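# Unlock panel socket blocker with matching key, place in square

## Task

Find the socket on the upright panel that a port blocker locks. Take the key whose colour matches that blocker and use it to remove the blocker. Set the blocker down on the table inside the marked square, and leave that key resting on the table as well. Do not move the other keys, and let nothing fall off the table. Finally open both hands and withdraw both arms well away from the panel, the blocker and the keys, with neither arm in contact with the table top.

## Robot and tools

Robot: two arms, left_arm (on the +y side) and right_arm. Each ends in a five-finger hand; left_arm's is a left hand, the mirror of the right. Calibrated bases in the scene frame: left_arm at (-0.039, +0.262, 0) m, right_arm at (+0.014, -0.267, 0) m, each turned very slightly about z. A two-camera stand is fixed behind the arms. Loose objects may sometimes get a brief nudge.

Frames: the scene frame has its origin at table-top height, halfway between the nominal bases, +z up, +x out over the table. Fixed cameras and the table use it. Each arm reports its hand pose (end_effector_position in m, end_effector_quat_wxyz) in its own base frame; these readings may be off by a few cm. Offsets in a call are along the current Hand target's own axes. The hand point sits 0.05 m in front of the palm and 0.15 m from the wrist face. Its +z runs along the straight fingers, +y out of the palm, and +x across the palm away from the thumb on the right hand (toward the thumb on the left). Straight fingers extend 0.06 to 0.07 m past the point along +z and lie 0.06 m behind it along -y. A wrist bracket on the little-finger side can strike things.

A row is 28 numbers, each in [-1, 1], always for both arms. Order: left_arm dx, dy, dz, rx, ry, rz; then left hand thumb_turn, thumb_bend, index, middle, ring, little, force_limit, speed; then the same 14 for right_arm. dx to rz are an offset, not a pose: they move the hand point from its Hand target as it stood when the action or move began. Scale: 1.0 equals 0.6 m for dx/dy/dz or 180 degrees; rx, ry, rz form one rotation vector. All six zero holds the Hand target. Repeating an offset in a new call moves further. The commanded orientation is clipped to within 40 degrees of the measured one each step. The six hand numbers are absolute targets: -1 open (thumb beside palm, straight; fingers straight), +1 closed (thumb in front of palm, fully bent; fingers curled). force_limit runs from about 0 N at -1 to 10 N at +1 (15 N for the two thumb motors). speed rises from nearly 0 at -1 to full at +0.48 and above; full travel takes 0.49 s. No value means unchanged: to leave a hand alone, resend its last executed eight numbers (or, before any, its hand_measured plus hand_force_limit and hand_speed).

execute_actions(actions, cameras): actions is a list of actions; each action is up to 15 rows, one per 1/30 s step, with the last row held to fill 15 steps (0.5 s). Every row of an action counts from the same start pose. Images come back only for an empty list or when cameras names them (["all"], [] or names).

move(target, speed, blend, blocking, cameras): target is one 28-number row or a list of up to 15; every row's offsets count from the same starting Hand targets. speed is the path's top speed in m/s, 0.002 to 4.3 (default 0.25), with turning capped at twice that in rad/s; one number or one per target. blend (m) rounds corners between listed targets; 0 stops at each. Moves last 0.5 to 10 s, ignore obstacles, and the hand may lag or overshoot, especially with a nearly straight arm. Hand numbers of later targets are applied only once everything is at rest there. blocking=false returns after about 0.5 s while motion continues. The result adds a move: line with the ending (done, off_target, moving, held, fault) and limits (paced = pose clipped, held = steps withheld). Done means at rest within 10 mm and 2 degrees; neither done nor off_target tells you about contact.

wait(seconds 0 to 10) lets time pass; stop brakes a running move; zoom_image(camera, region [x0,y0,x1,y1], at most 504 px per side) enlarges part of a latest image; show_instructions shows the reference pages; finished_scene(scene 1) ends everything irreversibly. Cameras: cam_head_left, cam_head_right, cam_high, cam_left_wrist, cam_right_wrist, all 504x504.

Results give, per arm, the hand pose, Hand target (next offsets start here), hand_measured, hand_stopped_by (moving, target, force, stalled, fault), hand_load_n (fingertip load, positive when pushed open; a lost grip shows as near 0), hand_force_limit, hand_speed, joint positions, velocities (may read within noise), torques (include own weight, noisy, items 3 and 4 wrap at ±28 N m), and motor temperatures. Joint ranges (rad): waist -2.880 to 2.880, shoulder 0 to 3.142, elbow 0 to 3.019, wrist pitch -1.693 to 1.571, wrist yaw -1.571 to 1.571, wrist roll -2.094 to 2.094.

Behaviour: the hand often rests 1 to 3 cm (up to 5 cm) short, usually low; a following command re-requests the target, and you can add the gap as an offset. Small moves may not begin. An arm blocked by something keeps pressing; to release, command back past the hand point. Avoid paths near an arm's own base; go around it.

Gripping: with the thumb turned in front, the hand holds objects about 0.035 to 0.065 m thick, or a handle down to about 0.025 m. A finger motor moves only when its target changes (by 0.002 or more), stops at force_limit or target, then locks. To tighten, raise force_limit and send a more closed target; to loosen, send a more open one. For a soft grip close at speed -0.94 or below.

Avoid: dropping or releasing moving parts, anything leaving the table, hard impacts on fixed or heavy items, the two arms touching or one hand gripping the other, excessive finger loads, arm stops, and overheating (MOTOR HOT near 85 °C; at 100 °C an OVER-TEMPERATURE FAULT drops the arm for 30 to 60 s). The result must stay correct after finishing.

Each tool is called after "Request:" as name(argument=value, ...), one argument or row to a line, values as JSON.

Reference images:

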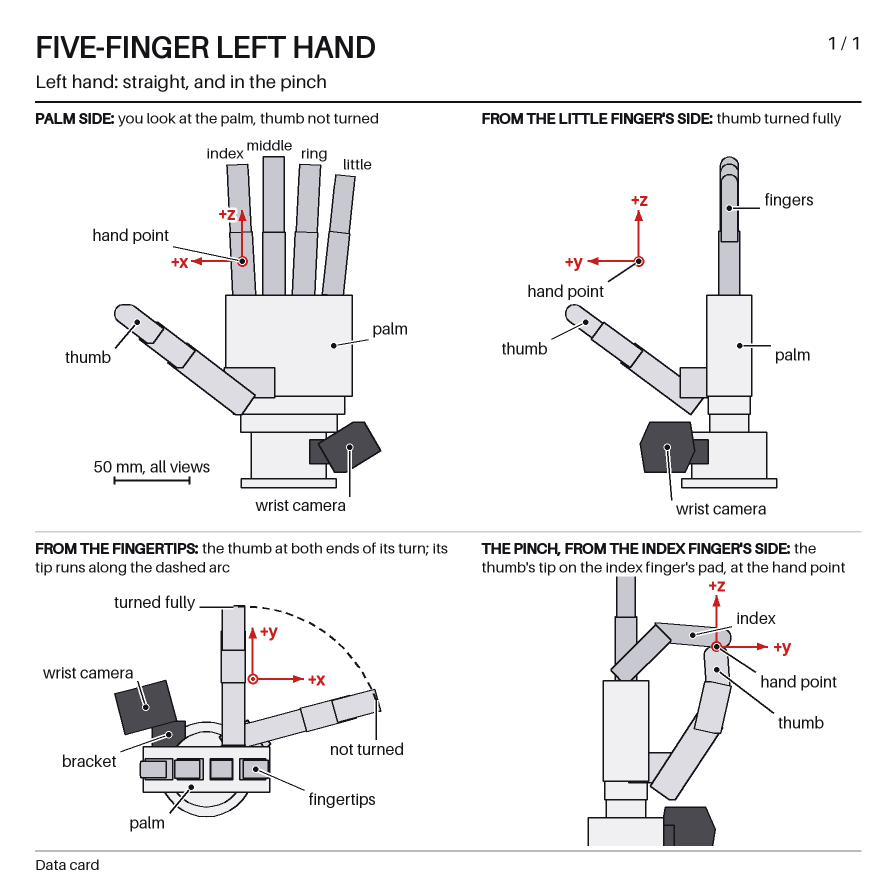

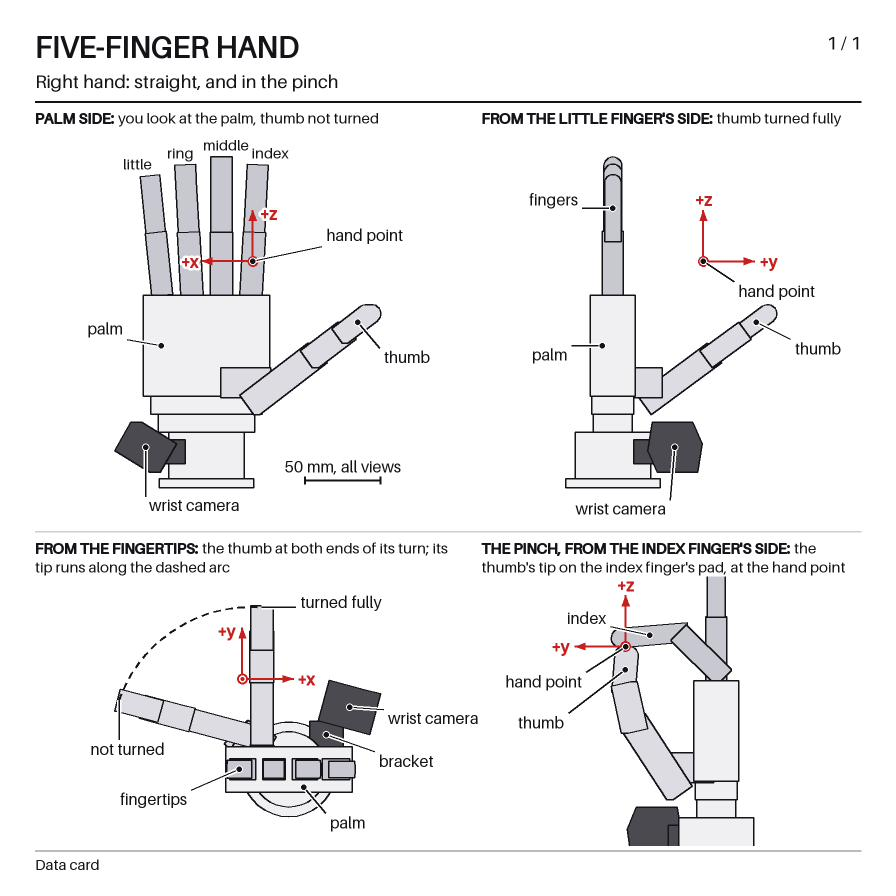

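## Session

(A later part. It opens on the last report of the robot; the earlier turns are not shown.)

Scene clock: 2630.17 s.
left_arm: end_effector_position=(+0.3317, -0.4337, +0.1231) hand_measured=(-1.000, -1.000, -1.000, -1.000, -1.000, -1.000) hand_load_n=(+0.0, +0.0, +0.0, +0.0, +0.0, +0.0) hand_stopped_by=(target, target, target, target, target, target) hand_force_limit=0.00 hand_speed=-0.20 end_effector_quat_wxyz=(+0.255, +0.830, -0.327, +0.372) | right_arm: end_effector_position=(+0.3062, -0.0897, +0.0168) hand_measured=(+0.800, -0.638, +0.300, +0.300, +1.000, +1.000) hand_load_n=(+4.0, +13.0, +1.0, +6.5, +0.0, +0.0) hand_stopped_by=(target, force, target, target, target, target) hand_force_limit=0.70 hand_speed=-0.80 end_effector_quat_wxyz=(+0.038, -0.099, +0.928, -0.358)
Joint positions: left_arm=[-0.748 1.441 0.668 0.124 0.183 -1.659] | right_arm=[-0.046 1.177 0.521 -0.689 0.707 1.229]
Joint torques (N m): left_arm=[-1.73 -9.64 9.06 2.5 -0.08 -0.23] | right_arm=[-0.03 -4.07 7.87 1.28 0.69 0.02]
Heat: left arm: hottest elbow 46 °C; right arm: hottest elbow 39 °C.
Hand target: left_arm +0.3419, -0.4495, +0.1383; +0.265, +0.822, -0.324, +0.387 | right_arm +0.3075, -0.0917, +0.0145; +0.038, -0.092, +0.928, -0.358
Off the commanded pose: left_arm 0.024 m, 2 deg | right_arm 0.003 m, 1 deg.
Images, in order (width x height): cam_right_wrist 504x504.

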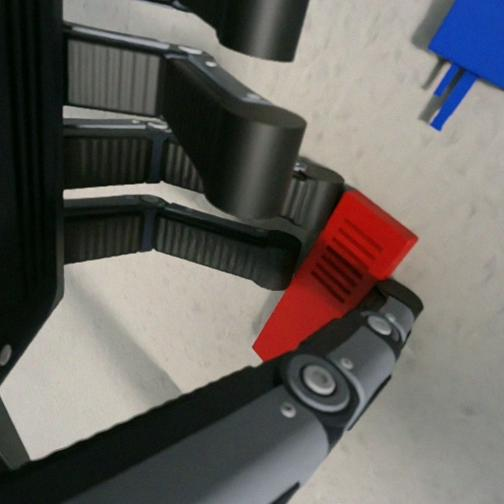

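Request:
move(
  target=[0,0,0,0,0,0,-1,-1,-1,-1,-1,-1,0,-0.2,-0.005834,-0.018742,-0.01892,0.003151,-0.011567,0.010464,0.8,-0.4,0.3,0.3,1,1,0.7,-0.8],
  speed=0.02,
  cameras=["cam_right_wrist","cam_left_wrist"],
)

Request:
zoom_image(
  camera="cam_left_wrist",
  region=[20, 100, 160, 240],
)

Scene clock: 2635.57 s.
left_arm: end_effector_position=(+0.3317, -0.4337, +0.1231) hand_measured=(-1.000, -1.000, -1.000, -1.000, -1.000, -1.000) hand_load_n=(+0.0, +0.0, +0.0, +0.5, +0.0, +0.0) hand_stopped_by=(target, target, target, target, target, target) hand_force_limit=0.00 hand_speed=-0.20 end_effector_quat_wxyz=(+0.255, +0.830, -0.327, +0.372) | right_arm: end_effector_position=(+0.3100, -0.0898, +0.0271) hand_measured=(+0.800, -0.638, +0.300, +0.300, +1.000, +1.000) hand_load_n=(+4.5, +12.0, +0.0, +8.5, +0.0, +0.0) hand_stopped_by=(target, force, target, target, target, target) hand_force_limit=0.70 hand_speed=-0.80 end_effector_quat_wxyz=(+0.054, -0.093, +0.927, -0.360)
Joint positions: left_arm=[-0.748 1.441 0.668 0.124 0.183 -1.659] | right_arm=[-0.046 1.142 0.521 -0.689 0.707 1.229]
Joint torques (N m): left_arm=[-1.67 -9.7 9.07 2.5 -0.07 -0.23] | right_arm=[-0.56 -6.07 7.88 1.09 0.48 0.04]
Heat: left arm: hottest elbow 46 °C; right arm: hottest elbow 38 °C.
Hand target: left_arm +0.3419, -0.4495, +0.1383; +0.265, +0.822, -0.324, +0.387 | right_arm +0.3110, -0.0917, +0.0305; +0.061, -0.083, +0.927, -0.360
Off the commanded pose: left_arm 0.024 m, 2 deg | right_arm 0.004 m, 1 deg.
move: off_target (left_arm)
Images, in order (width x height): cam_left_wrist 504x504, cam_right_wrist 504x504.

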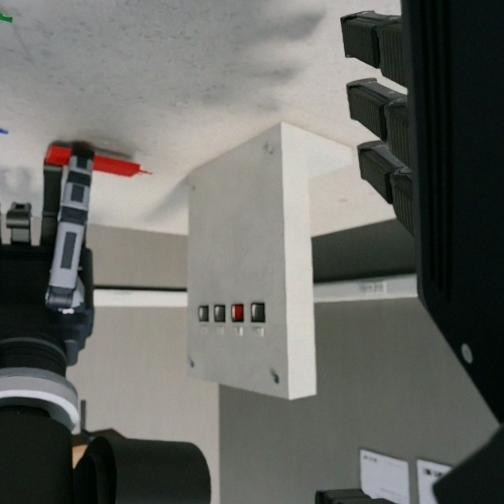

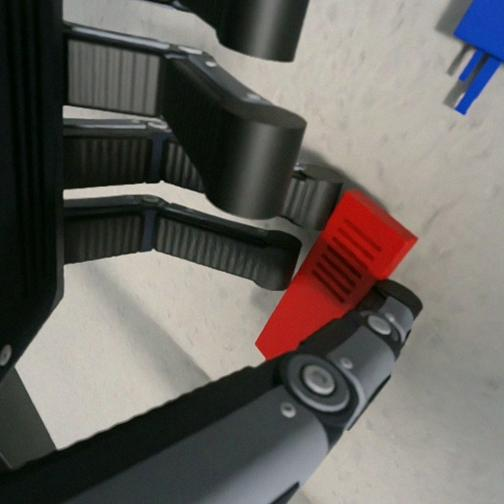

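Scaled by 3.600 from the camera's 504x504 image, which has a finer 720x720 frame.

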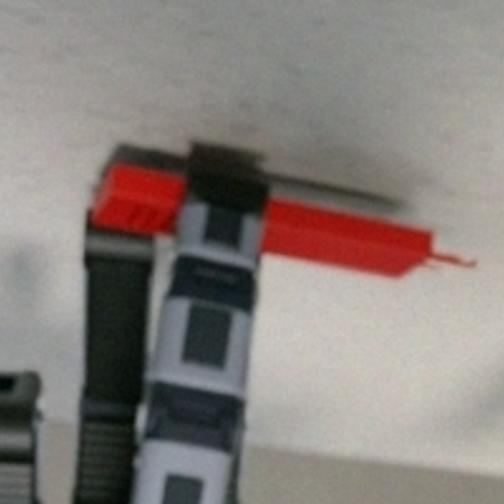

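Request:
move(
  target=[0,0,0,0,0,0,-1,-1,-1,-1,-1,-1,0,-0.2,-0.064685,-0.077113,-0.18401,0,0,0,0.8,-0.4,0.3,0.3,1,1,0.7,-0.8],
  speed=0.06,
  cameras=["cam_right_wrist","cam_left_wrist"],
)

Scene clock: 2643.97 s.
left_arm: end_effector_position=(+0.3317, -0.4337, +0.1231) hand_measured=(-1.000, -1.000, -1.000, -1.000, -1.000, -1.000) hand_load_n=(+0.0, +0.0, +0.0, +0.0, +0.0, +0.0) hand_stopped_by=(target, target, target, target, target, target) hand_force_limit=0.00 hand_speed=-0.20 end_effector_quat_wxyz=(+0.255, +0.830, -0.327, +0.372) | right_arm: end_effector_position=(+0.3157, -0.0515, +0.1204) hand_measured=(+0.800, -0.638, +0.300, +0.300, +1.000, +1.000) hand_load_n=(+4.5, +12.0, +0.0, +8.5, +0.0, +0.5) hand_stopped_by=(target, force, target, target, target, target) hand_force_limit=0.70 hand_speed=-0.80 end_effector_quat_wxyz=(+0.032, -0.091, +0.928, -0.360)
Joint positions: left_arm=[-0.748 1.441 0.668 0.124 0.183 -1.659] | right_arm=[0.103 1.079 0.765 -1.183 0.735 1.45]
Joint torques (N m): left_arm=[-1.61 -9.64 9.07 2.52 -0.08 -0.23] | right_arm=[1.79 -5.19 13.7 0.38 0.84 0.03]
Heat: left arm: hottest elbow 46 °C; right arm: hottest elbow 38 °C.
Hand target: left_arm +0.3419, -0.4495, +0.1383; +0.265, +0.822, -0.324, +0.387 | right_arm +0.3350, -0.0450, +0.1449; +0.061, -0.083, +0.927, -0.360
Off the commanded pose: left_arm 0.024 m, 2 deg | right_arm 0.032 m, 4 deg.
move: off_target (left_arm, right_arm)
Images, in order (width x height): cam_left_wrist 504x504, cam_right_wrist 504x504.

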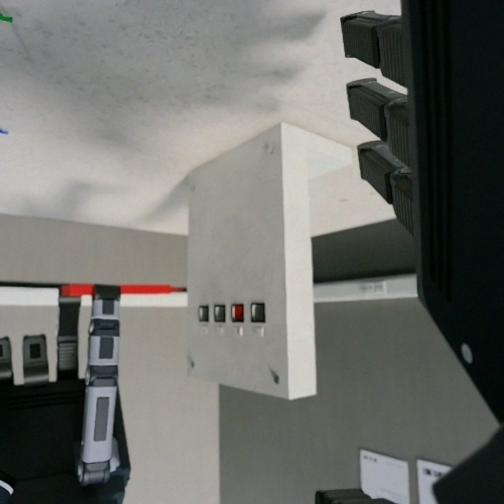

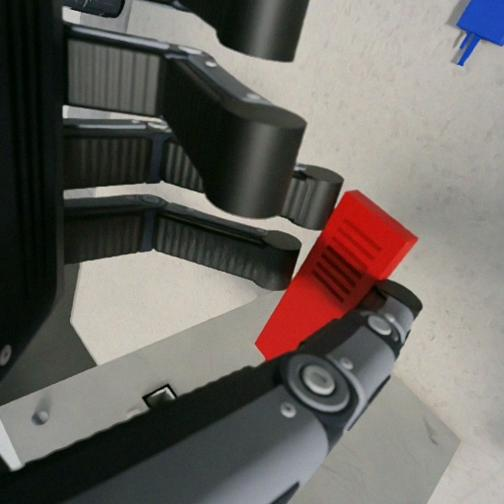

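Request:
execute_actions(
  actions=[],
)

Request:
zoom_image(
  camera="cam_high",
  region=[140, 150, 210, 220],
)

Request:
zoom_image(
  camera="cam_left_wrist",
  region=[50, 250, 250, 350],
)

Scene clock: 2648.00 s.
left_arm: end_effector_position=(+0.3317, -0.4337, +0.1231) hand_measured=(-1.000, -1.000, -1.000, -1.000, -1.000, -1.000) hand_load_n=(+0.0, +0.0, +0.0, +0.0, +0.0, +0.0) hand_stopped_by=(target, target, target, target, target, target) hand_force_limit=0.00 hand_speed=-0.20 end_effector_quat_wxyz=(+0.255, +0.830, -0.327, +0.372) | right_arm: end_effector_position=(+0.3158, -0.0515, +0.1205) hand_measured=(+0.800, -0.638, +0.300, +0.300, +1.000, +1.000) hand_load_n=(+4.5, +11.5, +0.0, +8.5, +0.0, +0.0) hand_stopped_by=(target, force, target, target, target, target) hand_force_limit=0.70 hand_speed=-0.80 end_effector_quat_wxyz=(+0.032, -0.091, +0.928, -0.360)
Joint positions: left_arm=[-0.748 1.441 0.668 0.124 0.183 -1.659] | right_arm=[0.103 1.079 0.765 -1.183 0.735 1.451]
Joint velocities: within noise
Joint torques (N m): left_arm=[-1.79 -9.58 9.06 2.48 -0.07 -0.23] | right_arm=[1.38 -4.95 13.82 0.4 0.81 0.04]
Motor temperatures (°C): left_arm=[24 29 46 24 24 21] | right_arm=[22 23 38 24 27 22]
Heat: left arm: hottest elbow 46 °C; right arm: hottest elbow 38 °C.
Hand target: left_arm +0.3419, -0.4495, +0.1383; +0.265, +0.822, -0.324, +0.387 | right_arm +0.3350, -0.0450, +0.1449; +0.061, -0.083, +0.927, -0.360
Off the commanded pose: left_arm 0.024 m, 2 deg | right_arm 0.032 m, 4 deg.

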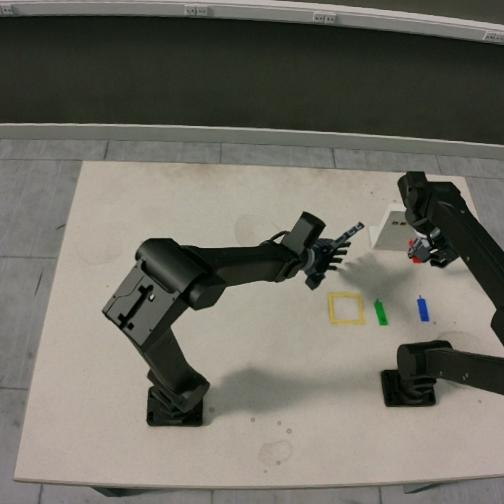

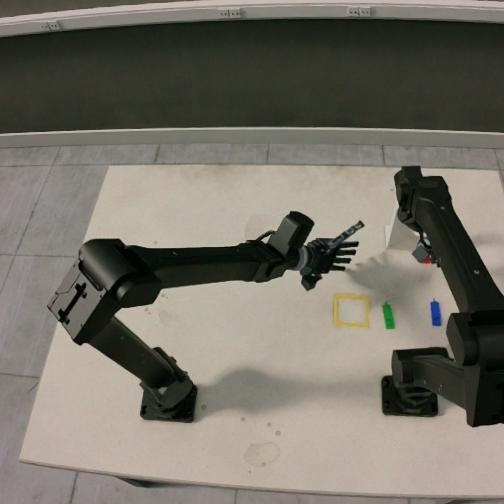

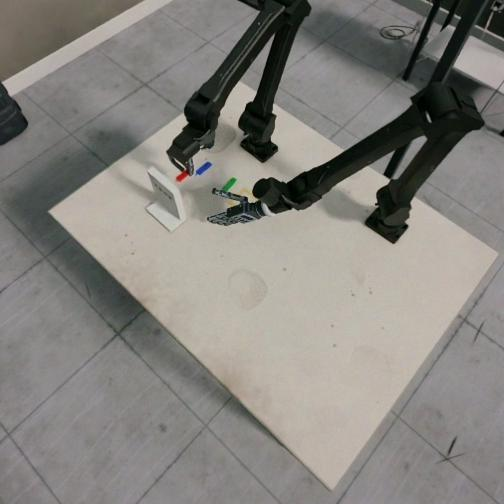

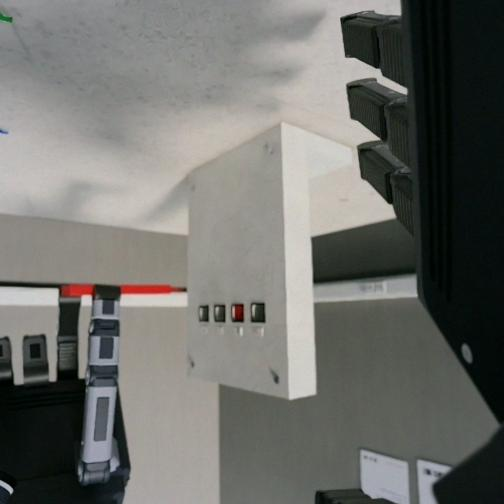

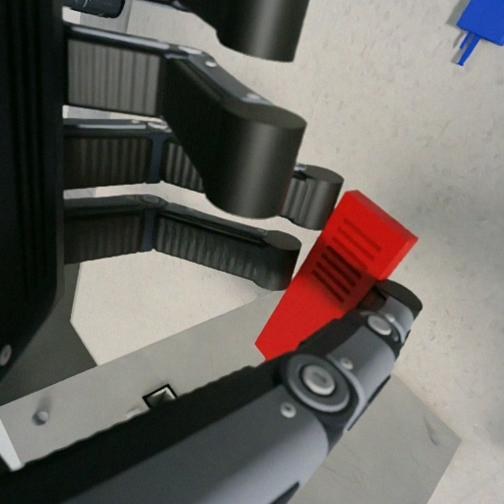

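Scaled by 7.200 from the camera's 504x504 image, which has a finer 720x720 frame.

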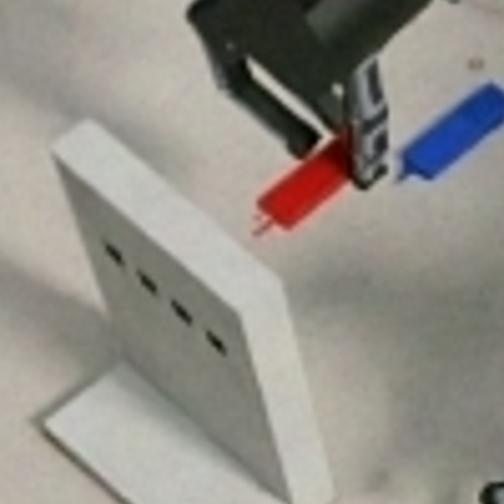

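Scaled by 2.520 from the camera's 504x504 image, which has a finer 720x720 frame.

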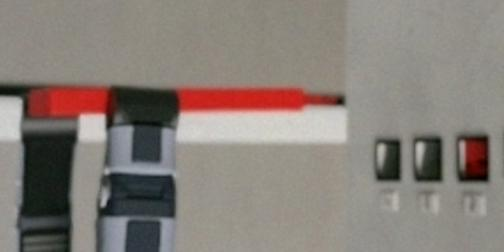

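Request:
zoom_image(
  camera="cam_high",
  region=[160, 155, 200, 195],
)

Scaled by 12.600 from the camera's 504x504 image, which has a finer 720x720 frame.

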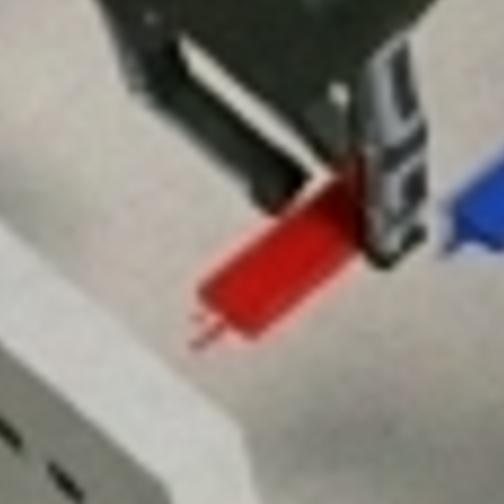

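Request:
zoom_image(
  camera="cam_left_wrist",
  region=[56, 260, 196, 320],
)

Scaled by 3.600 from the camera's 504x504 image, which has a finer 720x720 frame.

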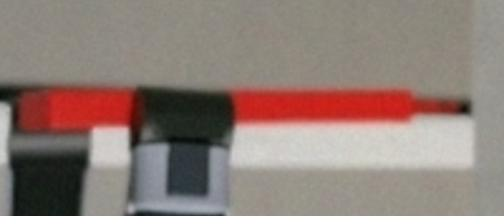

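Request:
zoom_image(
  camera="cam_left_wrist",
  region=[270, 370, 330, 430],
)

Request:
zoom_image(
  camera="cam_left_wrist",
  region=[250, 100, 370, 220],
)

Scaled by 8.400 from the camera's 504x504 image, which has a finer 720x720 frame.

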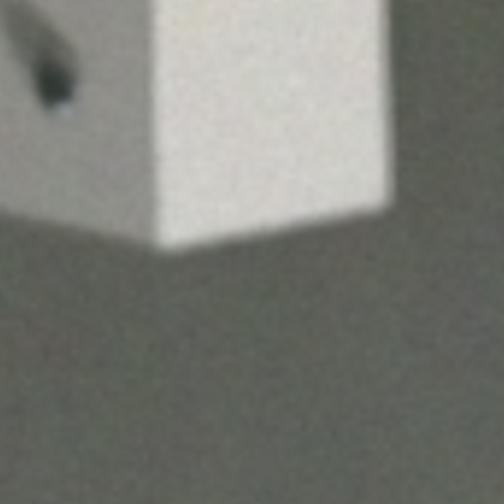

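Scaled by 4.200 from the camera's 504x504 image, which has a finer 720x720 frame.

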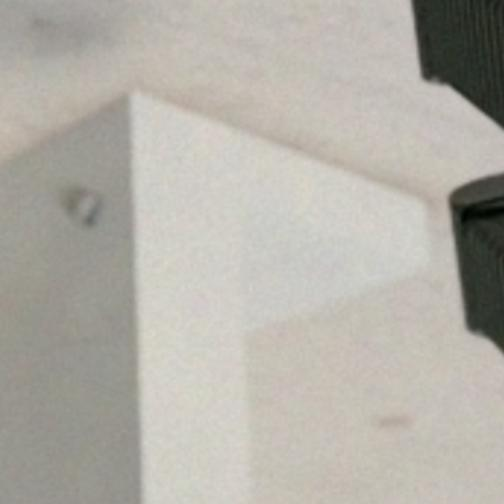

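Request:
zoom_image(
  camera="cam_right_wrist",
  region=[230, 140, 480, 390],
)

Scaled by 2.016 from the camera's 504x504 image, which has a finer 720x720 frame.

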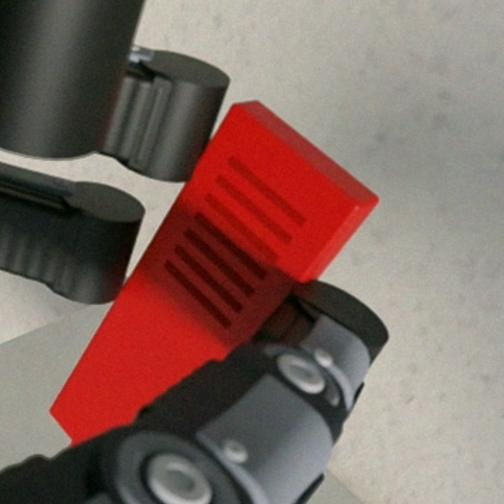

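Request:
move(
  target=[0,0,0,0,0,0,-1,-1,-1,-1,-1,-1,0,-0.2,-0.020965,0.003673,-0.02003,0.002896,-0.010645,0.009625,0.8,-0.4,0.3,0.3,1,1,0.7,-0.8],
  speed=0.03,
  cameras=["cam_right_wrist","cam_left_wrist","cam_high","cam_head_left","cam_head_right"],
)

Request:
zoom_image(
  camera="cam_left_wrist",
  region=[100, 260, 260, 340],
)

Request:
zoom_image(
  camera="cam_high",
  region=[155, 155, 195, 195],
)

Request:
zoom_image(
  camera="cam_head_left",
  region=[370, 195, 440, 265],
)

Scene clock: 2703.70 s.
left_arm: end_effector_position=(+0.3317, -0.4337, +0.1231) hand_measured=(-1.000, -1.000, -1.000, -1.000, -1.000, -1.000) hand_load_n=(+0.0, +0.0, +0.0, +0.0, +0.5, +0.0) hand_stopped_by=(target, target, target, target, target, target) hand_force_limit=0.00 hand_speed=-0.20 end_effector_quat_wxyz=(+0.255, +0.830, -0.327, +0.372) | right_arm: end_effector_position=(+0.3261, -0.0403, +0.1290) hand_measured=(+0.800, -0.638, +0.300, +0.300, +1.000, +1.000) hand_load_n=(+4.5, +11.5, +0.0, +9.0, +0.5, +0.0) hand_stopped_by=(target, force, target, target, target, target) hand_force_limit=0.70 hand_speed=-0.80 end_effector_quat_wxyz=(+0.055, -0.082, +0.927, -0.363)
Joint positions: left_arm=[-0.748 1.441 0.668 0.124 0.183 -1.659] | right_arm=[0.145 1.079 0.781 -1.187 0.747 1.505]
Joint torques (N m): left_arm=[-1.61 -9.58 9.07 2.5 -0.07 -0.22] | right_arm=[1.44 -5.19 13.9 0.5 0.81 0.02]
Heat: left arm: hottest elbow 46 °C; right arm: hottest elbow 40 °C.
Hand target: left_arm +0.3419, -0.4495, +0.1383; +0.265, +0.822, -0.324, +0.387 | right_arm +0.3450, -0.0331, +0.1529; +0.083, -0.074, +0.926, -0.362
Off the commanded pose: left_arm 0.024 m, 2 deg | right_arm 0.031 m, 3 deg.
move: off_target (left_arm, right_arm)

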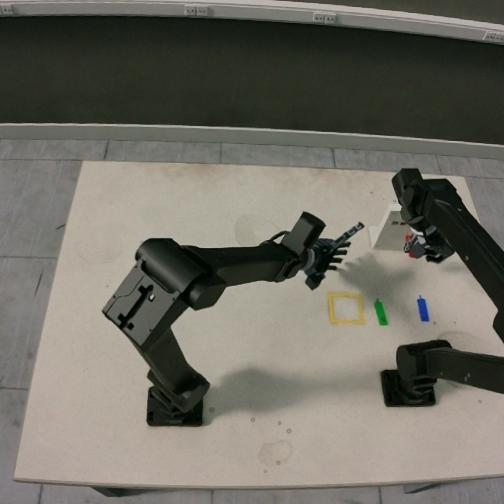

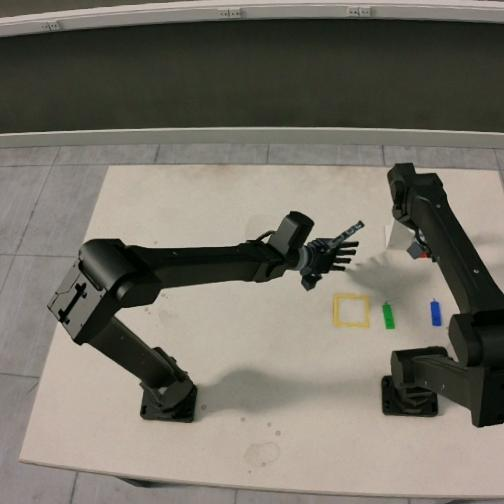

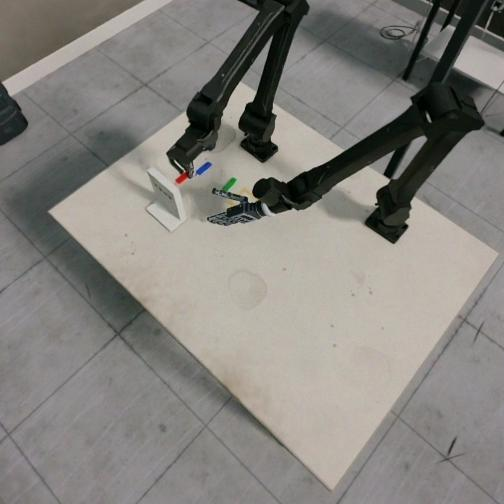

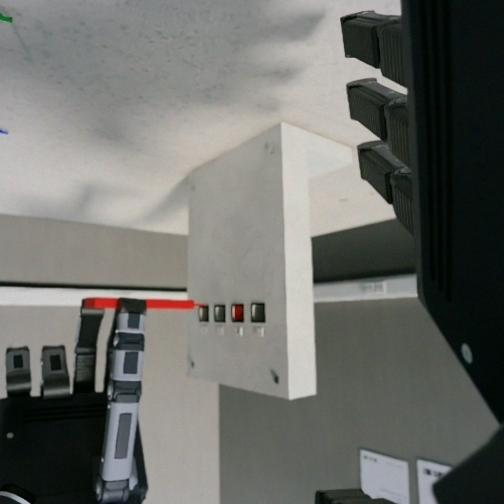

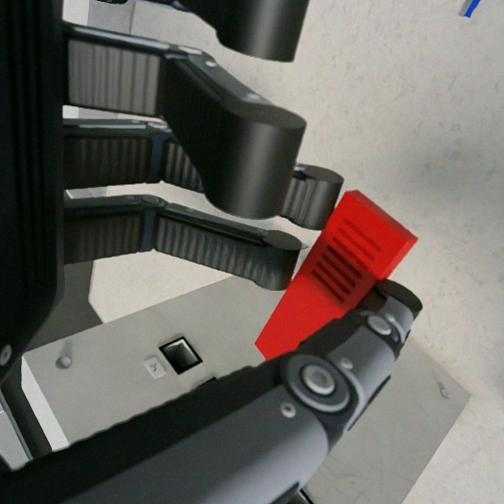

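Scaled by 3.150 from the camera's 504x504 image, which has a finer 720x720 frame.

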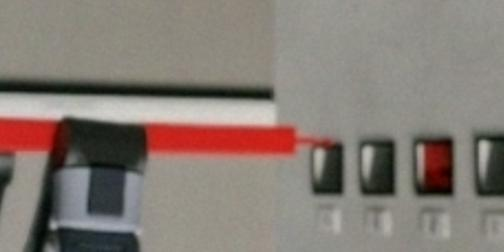

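Scaled by 12.600 from the camera's 504x504 image, which has a finer 720x720 frame.

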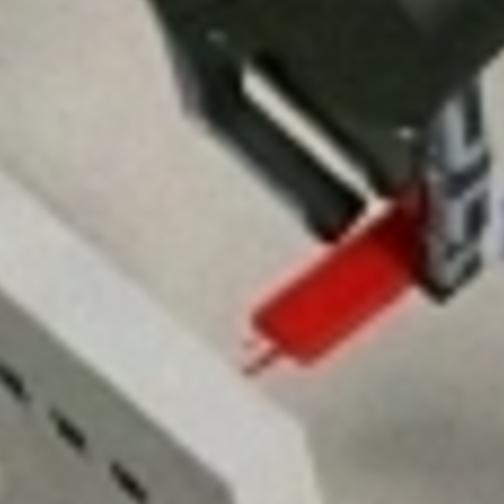

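Scaled by 7.200 from the camera's 504x504 image, which has a finer 720x720 frame.

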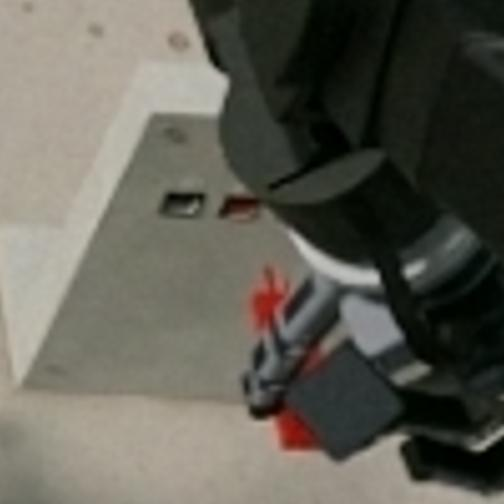

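Request:
move(
  target=[0,0,0,0,0,0,-1,-1,-1,-1,-1,-1,0,-0.2,-0.02317,0.001327,-0.01189,0,0,0,0.8,-0.4,0.3,0.3,1,1,0.7,-0.8],
  speed=0.03,
  cameras=["cam_right_wrist","cam_left_wrist","cam_high","cam_head_left"],
)

Request:
zoom_image(
  camera="cam_left_wrist",
  region=[120, 270, 260, 340],
)

Request:
zoom_image(
  camera="cam_left_wrist",
  region=[210, 295, 250, 335],
)

Request:
zoom_image(
  camera="cam_head_left",
  region=[380, 205, 430, 255],
)

Scene clock: 2718.83 s.
left_arm: end_effector_position=(+0.3317, -0.4337, +0.1231) hand_measured=(-1.000, -1.000, -1.000, -1.000, -1.000, -1.000) hand_load_n=(+0.0, +0.0, +0.0, +0.0, +0.0, +0.0) hand_stopped_by=(target, target, target, target, target, target) hand_force_limit=0.00 hand_speed=-0.20 end_effector_quat_wxyz=(+0.255, +0.830, -0.327, +0.372) | right_arm: end_effector_position=(+0.3382, -0.0326, +0.1394) hand_measured=(+0.800, -0.638, +0.300, +0.300, +1.000, +1.000) hand_load_n=(+5.0, +11.5, +0.0, +9.0, +0.5, +0.0) hand_stopped_by=(target, force, target, target, target, target) hand_force_limit=0.70 hand_speed=-0.80 end_effector_quat_wxyz=(+0.061, -0.080, +0.926, -0.363)
Joint positions: left_arm=[-0.748 1.441 0.668 0.124 0.183 -1.659] | right_arm=[0.166 1.102 0.824 -1.21 0.75 1.533]
Joint torques (N m): left_arm=[-1.73 -9.7 9.05 2.48 -0.08 -0.23] | right_arm=[1.96 -4.19 13.78 0.35 0.76 -0.08]
Heat: left arm: hottest elbow 46 °C; right arm: hottest elbow 41 °C.
Hand target: left_arm +0.3419, -0.4495, +0.1383; +0.265, +0.822, -0.324, +0.387 | right_arm +0.3569, -0.0250, +0.1589; +0.083, -0.074, +0.926, -0.362
Off the commanded pose: left_arm 0.024 m, 2 deg | right_arm 0.028 m, 3 deg.
move: off_target (left_arm, right_arm)
Images, in order (width x height): cam_head_left 504x504, cam_high 504x504, cam_left_wrist 504x504, cam_right_wrist 504x504.

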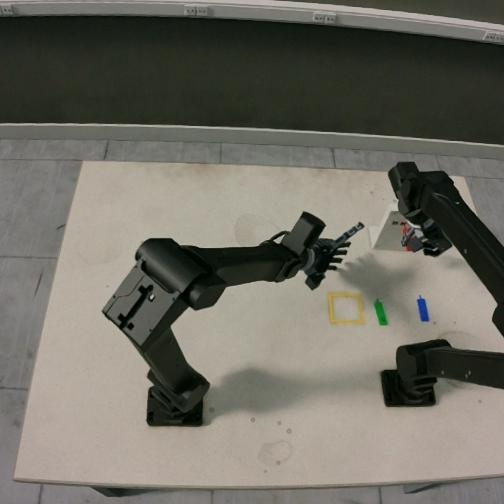

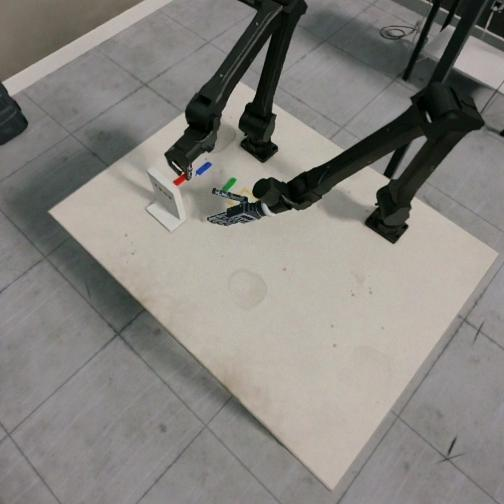

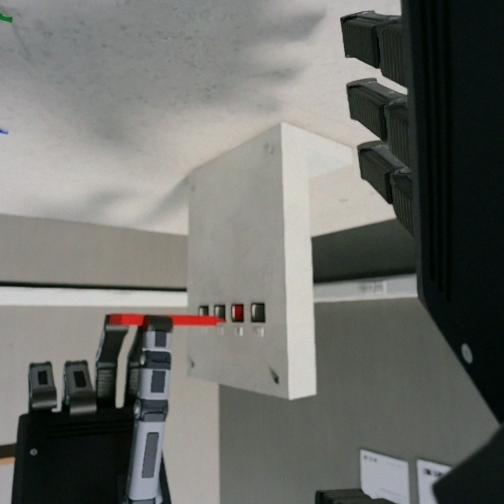

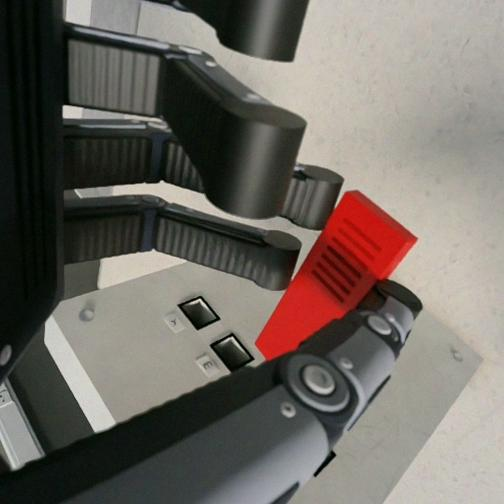

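Scaled by 3.600 from the camera's 504x504 image, which has a finer 720x720 frame.

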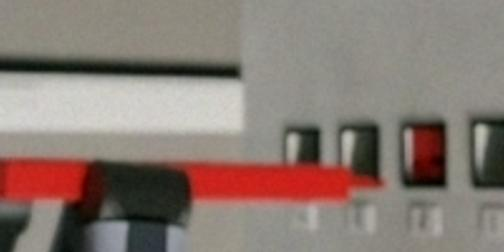

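Scaled by 12.600 from the camera's 504x504 image, which has a finer 720x720 frame.

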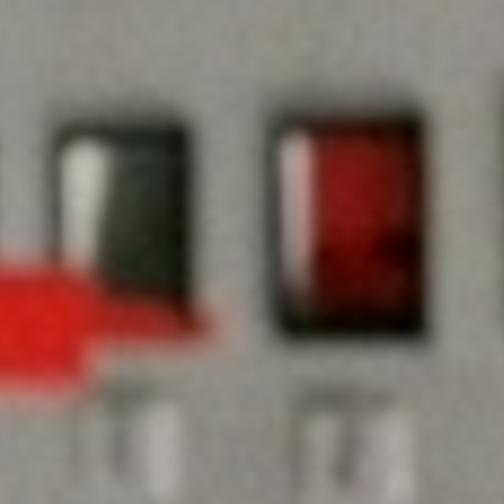

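Scaled by 10.080 from the camera's 504x504 image, which has a finer 720x720 frame.

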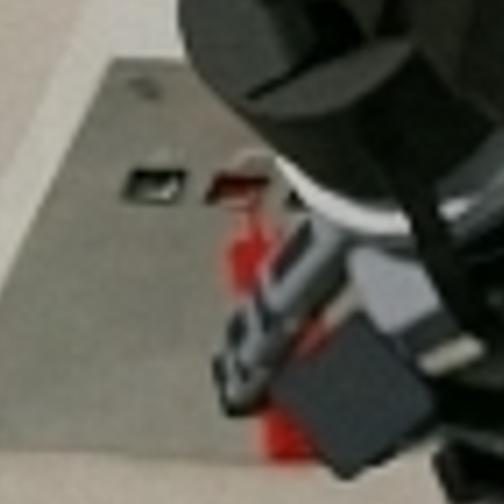

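Request:
zoom_image(
  camera="cam_head_left",
  region=[390, 212, 415, 237],
)

Request:
zoom_image(
  camera="cam_high",
  region=[155, 155, 195, 195],
)

Scaled by 20.160 from the camera's 504x504 image, which has a finer 720x720 frame.

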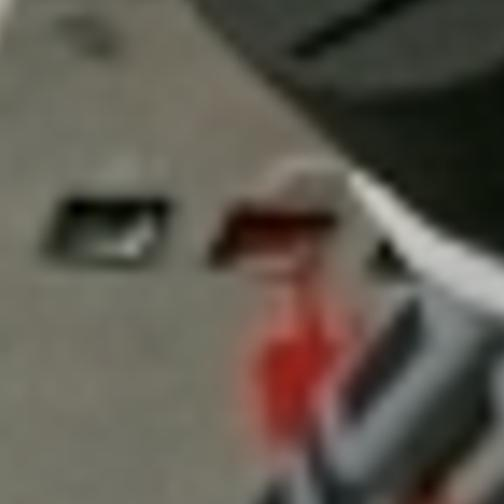

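Scaled by 12.600 from the camera's 504x504 image, which has a finer 720x720 frame.

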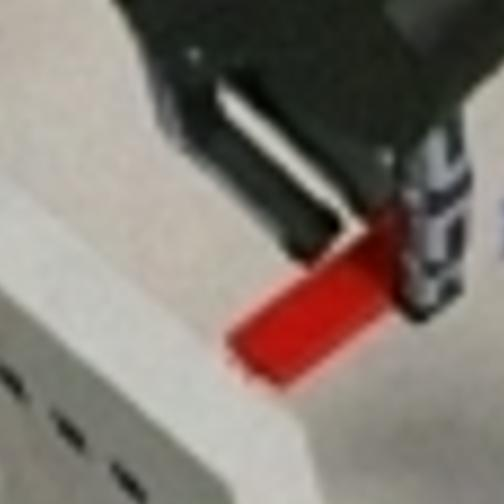

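Request:
execute_actions(
  actions=[],
  cameras=["cam_head_left","cam_head_right","cam_left_wrist","cam_right_wrist"],
)

Request:
zoom_image(
  camera="cam_head_left",
  region=[385, 210, 425, 250],
)

Request:
zoom_image(
  camera="cam_head_right",
  region=[385, 210, 445, 270],
)

Request:
zoom_image(
  camera="cam_right_wrist",
  region=[150, 240, 350, 440],
)

Scene clock: 2767.73 s.
left_arm: end_effector_position=(+0.3317, -0.4337, +0.1231) hand_measured=(-1.000, -1.000, -1.000, -1.000, -1.000, -1.000) hand_load_n=(+0.0, +0.0, +0.0, +0.0, +0.0, +0.0) hand_stopped_by=(target, target, target, target, target, target) hand_force_limit=0.00 hand_speed=-0.20 end_effector_quat_wxyz=(+0.255, +0.830, -0.327, +0.372) | right_arm: end_effector_position=(+0.3383, -0.0326, +0.1396) hand_measured=(+0.800, -0.638, +0.300, +0.300, +1.000, +1.000) hand_load_n=(+5.0, +11.5, +0.5, +9.0, +0.0, +0.0) hand_stopped_by=(target, force, target, target, target, target) hand_force_limit=0.70 hand_speed=-0.80 end_effector_quat_wxyz=(+0.062, -0.079, +0.926, -0.363)
Joint positions: left_arm=[-0.748 1.441 0.668 0.124 0.183 -1.659] | right_arm=[0.166 1.102 0.824 -1.21 0.75 1.533]
Joint velocities: within noise
Joint torques (N m): left_arm=[-1.73 -9.47 9.03 2.5 -0.08 -0.23] | right_arm=[1.14 -3.49 13.91 0.43 0.8 0.09]
Motor temperatures (°C): left_arm=[24 29 47 24 24 21] | right_arm=[22 23 47 24 27 22]
Heat: left arm: hottest elbow 47 °C; right arm: hottest elbow 47 °C.
Hand target: left_arm +0.3419, -0.4495, +0.1383; +0.265, +0.822, -0.324, +0.387 | right_arm +0.3570, -0.0250, +0.1590; +0.083, -0.074, +0.926, -0.362
Off the commanded pose: left_arm 0.024 m, 2 deg | right_arm 0.028 m, 2 deg.
Images, in order (width x height): cam_head_left 504x504, cam_head_right 504x504, cam_left_wrist 504x504, cam_right_wrist 504x504.

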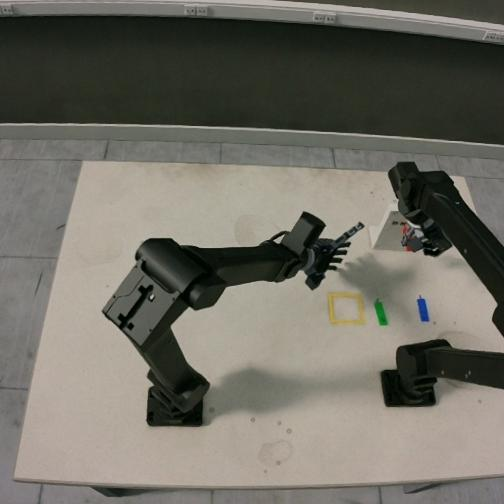

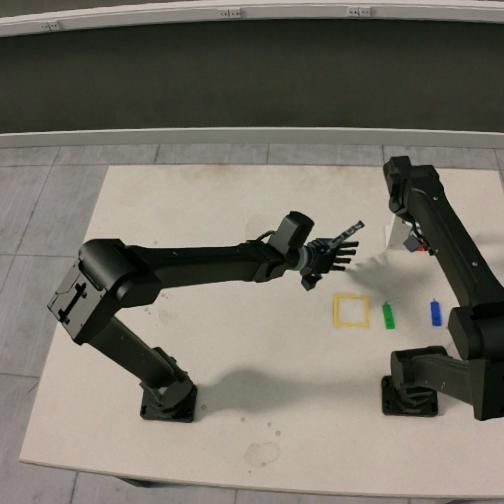

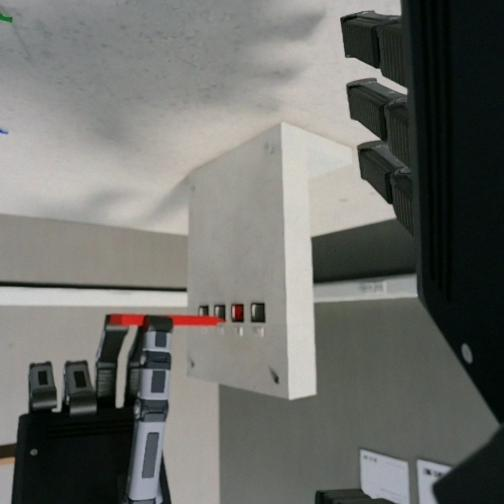

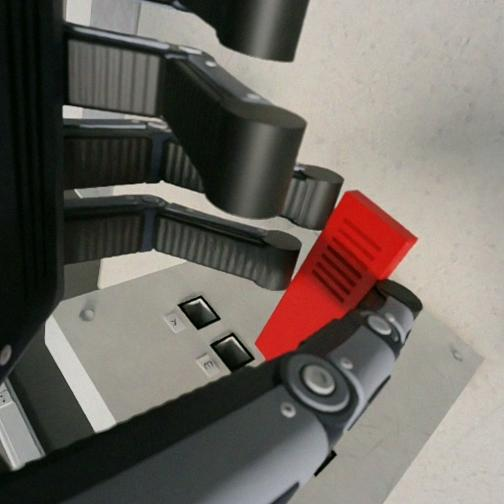

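Scaled by 12.600 from the camera's 504x504 image, which has a finer 720x720 frame.

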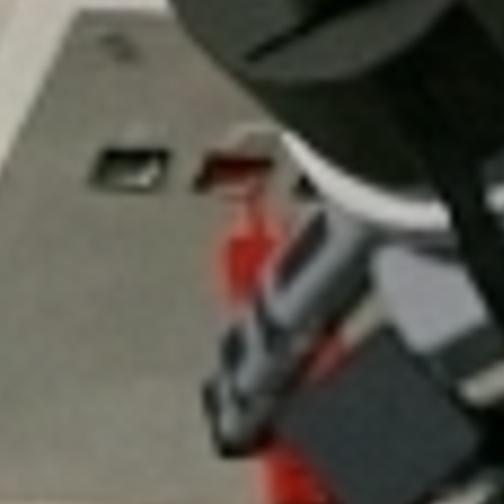

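Scaled by 8.400 from the camera's 504x504 image, which has a finer 720x720 frame.

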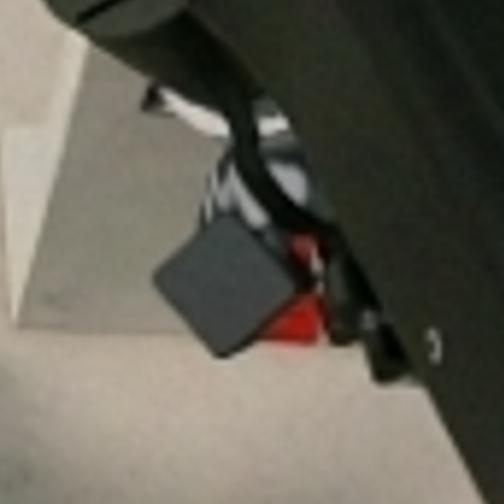

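Scaled by 2.520 from the camera's 504x504 image, which has a finer 720x720 frame.

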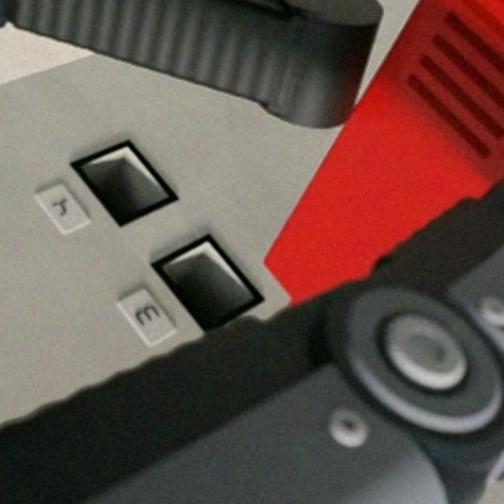

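Request:
move(
  target=[0,0,0,0,0,0,-1,-1,-1,-1,-1,-1,0,-0.2,-0.009365,0.009835,0.011156,-0.001632,0.006016,-0.005447,0.8,-0.4,0.3,0.3,1,1,0.7,-0.8],
  speed=0.02,
  cameras=["cam_left_wrist","cam_head_left"],
)

Request:
zoom_image(
  camera="cam_left_wrist",
  region=[210, 295, 250, 335],
)

Request:
zoom_image(
  camera="cam_head_left",
  region=[385, 210, 425, 250],
)

Scene clock: 2787.87 s.
left_arm: end_effector_position=(+0.3317, -0.4337, +0.1231) hand_measured=(-1.000, -1.000, -1.000, -1.000, -1.000, -1.000) hand_load_n=(+0.0, +0.0, +0.0, +0.0, +0.0, +0.0) hand_stopped_by=(target, target, target, target, target, target) hand_force_limit=0.00 hand_speed=-0.20 end_effector_quat_wxyz=(+0.255, +0.830, -0.327, +0.372) | right_arm: end_effector_position=(+0.3432, -0.0318, +0.1319) hand_measured=(+0.800, -0.638, +0.300, +0.300, +1.000, +1.000) hand_load_n=(+5.0, +11.5, +0.0, +9.0, +0.0, +0.0) hand_stopped_by=(target, force, target, target, target, target) hand_force_limit=0.70 hand_speed=-0.80 end_effector_quat_wxyz=(+0.048, -0.085, +0.926, -0.364)
Joint positions: left_arm=[-0.748 1.441 0.668 0.124 0.183 -1.659] | right_arm=[0.166 1.144 0.837 -1.21 0.75 1.533]
Joint torques (N m): left_arm=[-1.85 -9.64 9.06 2.48 -0.07 -0.22] | right_arm=[1.03 -5.3 13.57 0.75 0.6 0.01]
Heat: left arm: hottest elbow 47 °C; right arm: hottest elbow 48 °C.
Hand target: left_arm +0.3419, -0.4495, +0.1383; +0.265, +0.822, -0.324, +0.387 | right_arm +0.3633, -0.0240, +0.1504; +0.070, -0.079, +0.927, -0.361
Off the commanded pose: left_arm 0.024 m, 2 deg | right_arm 0.029 m, 3 deg.
move: off_target (left_arm, right_arm)
Images, in order (width x height): cam_head_left 504x504, cam_left_wrist 504x504.

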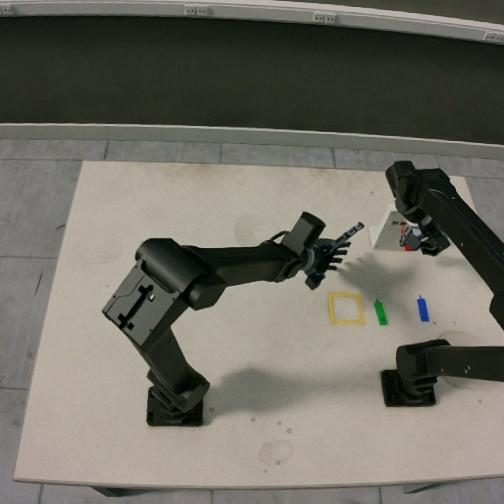

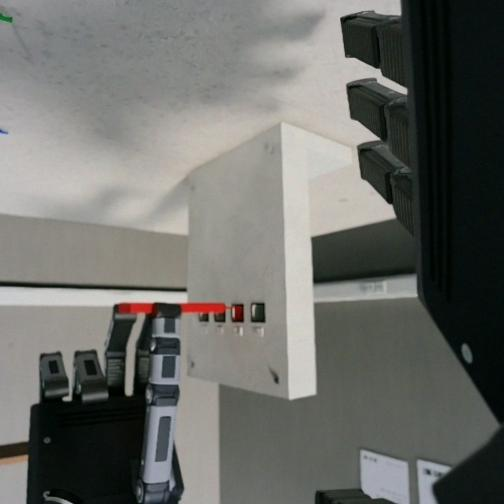

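Scaled by 12.600 from the camera's 504x504 image, which has a finer 720x720 frame.

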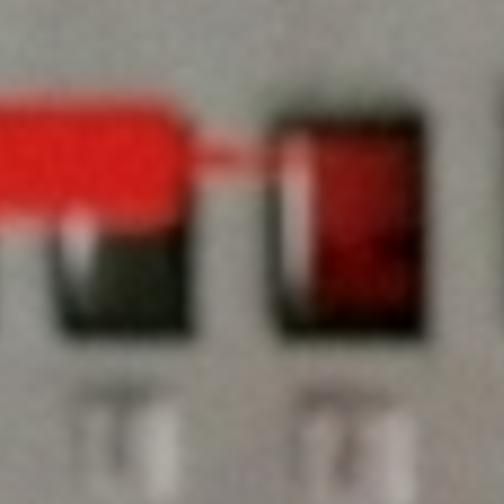

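Scaled by 12.600 from the camera's 504x504 image, which has a finer 720x720 frame.

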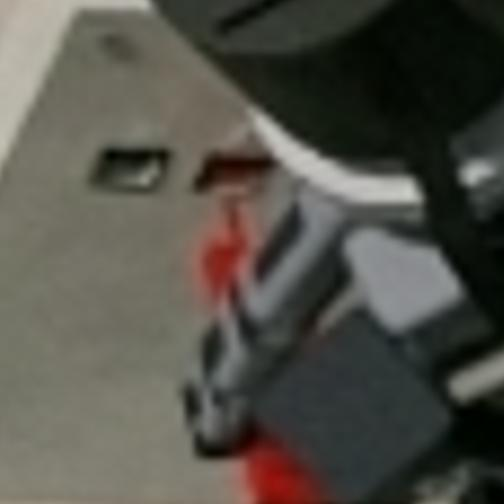

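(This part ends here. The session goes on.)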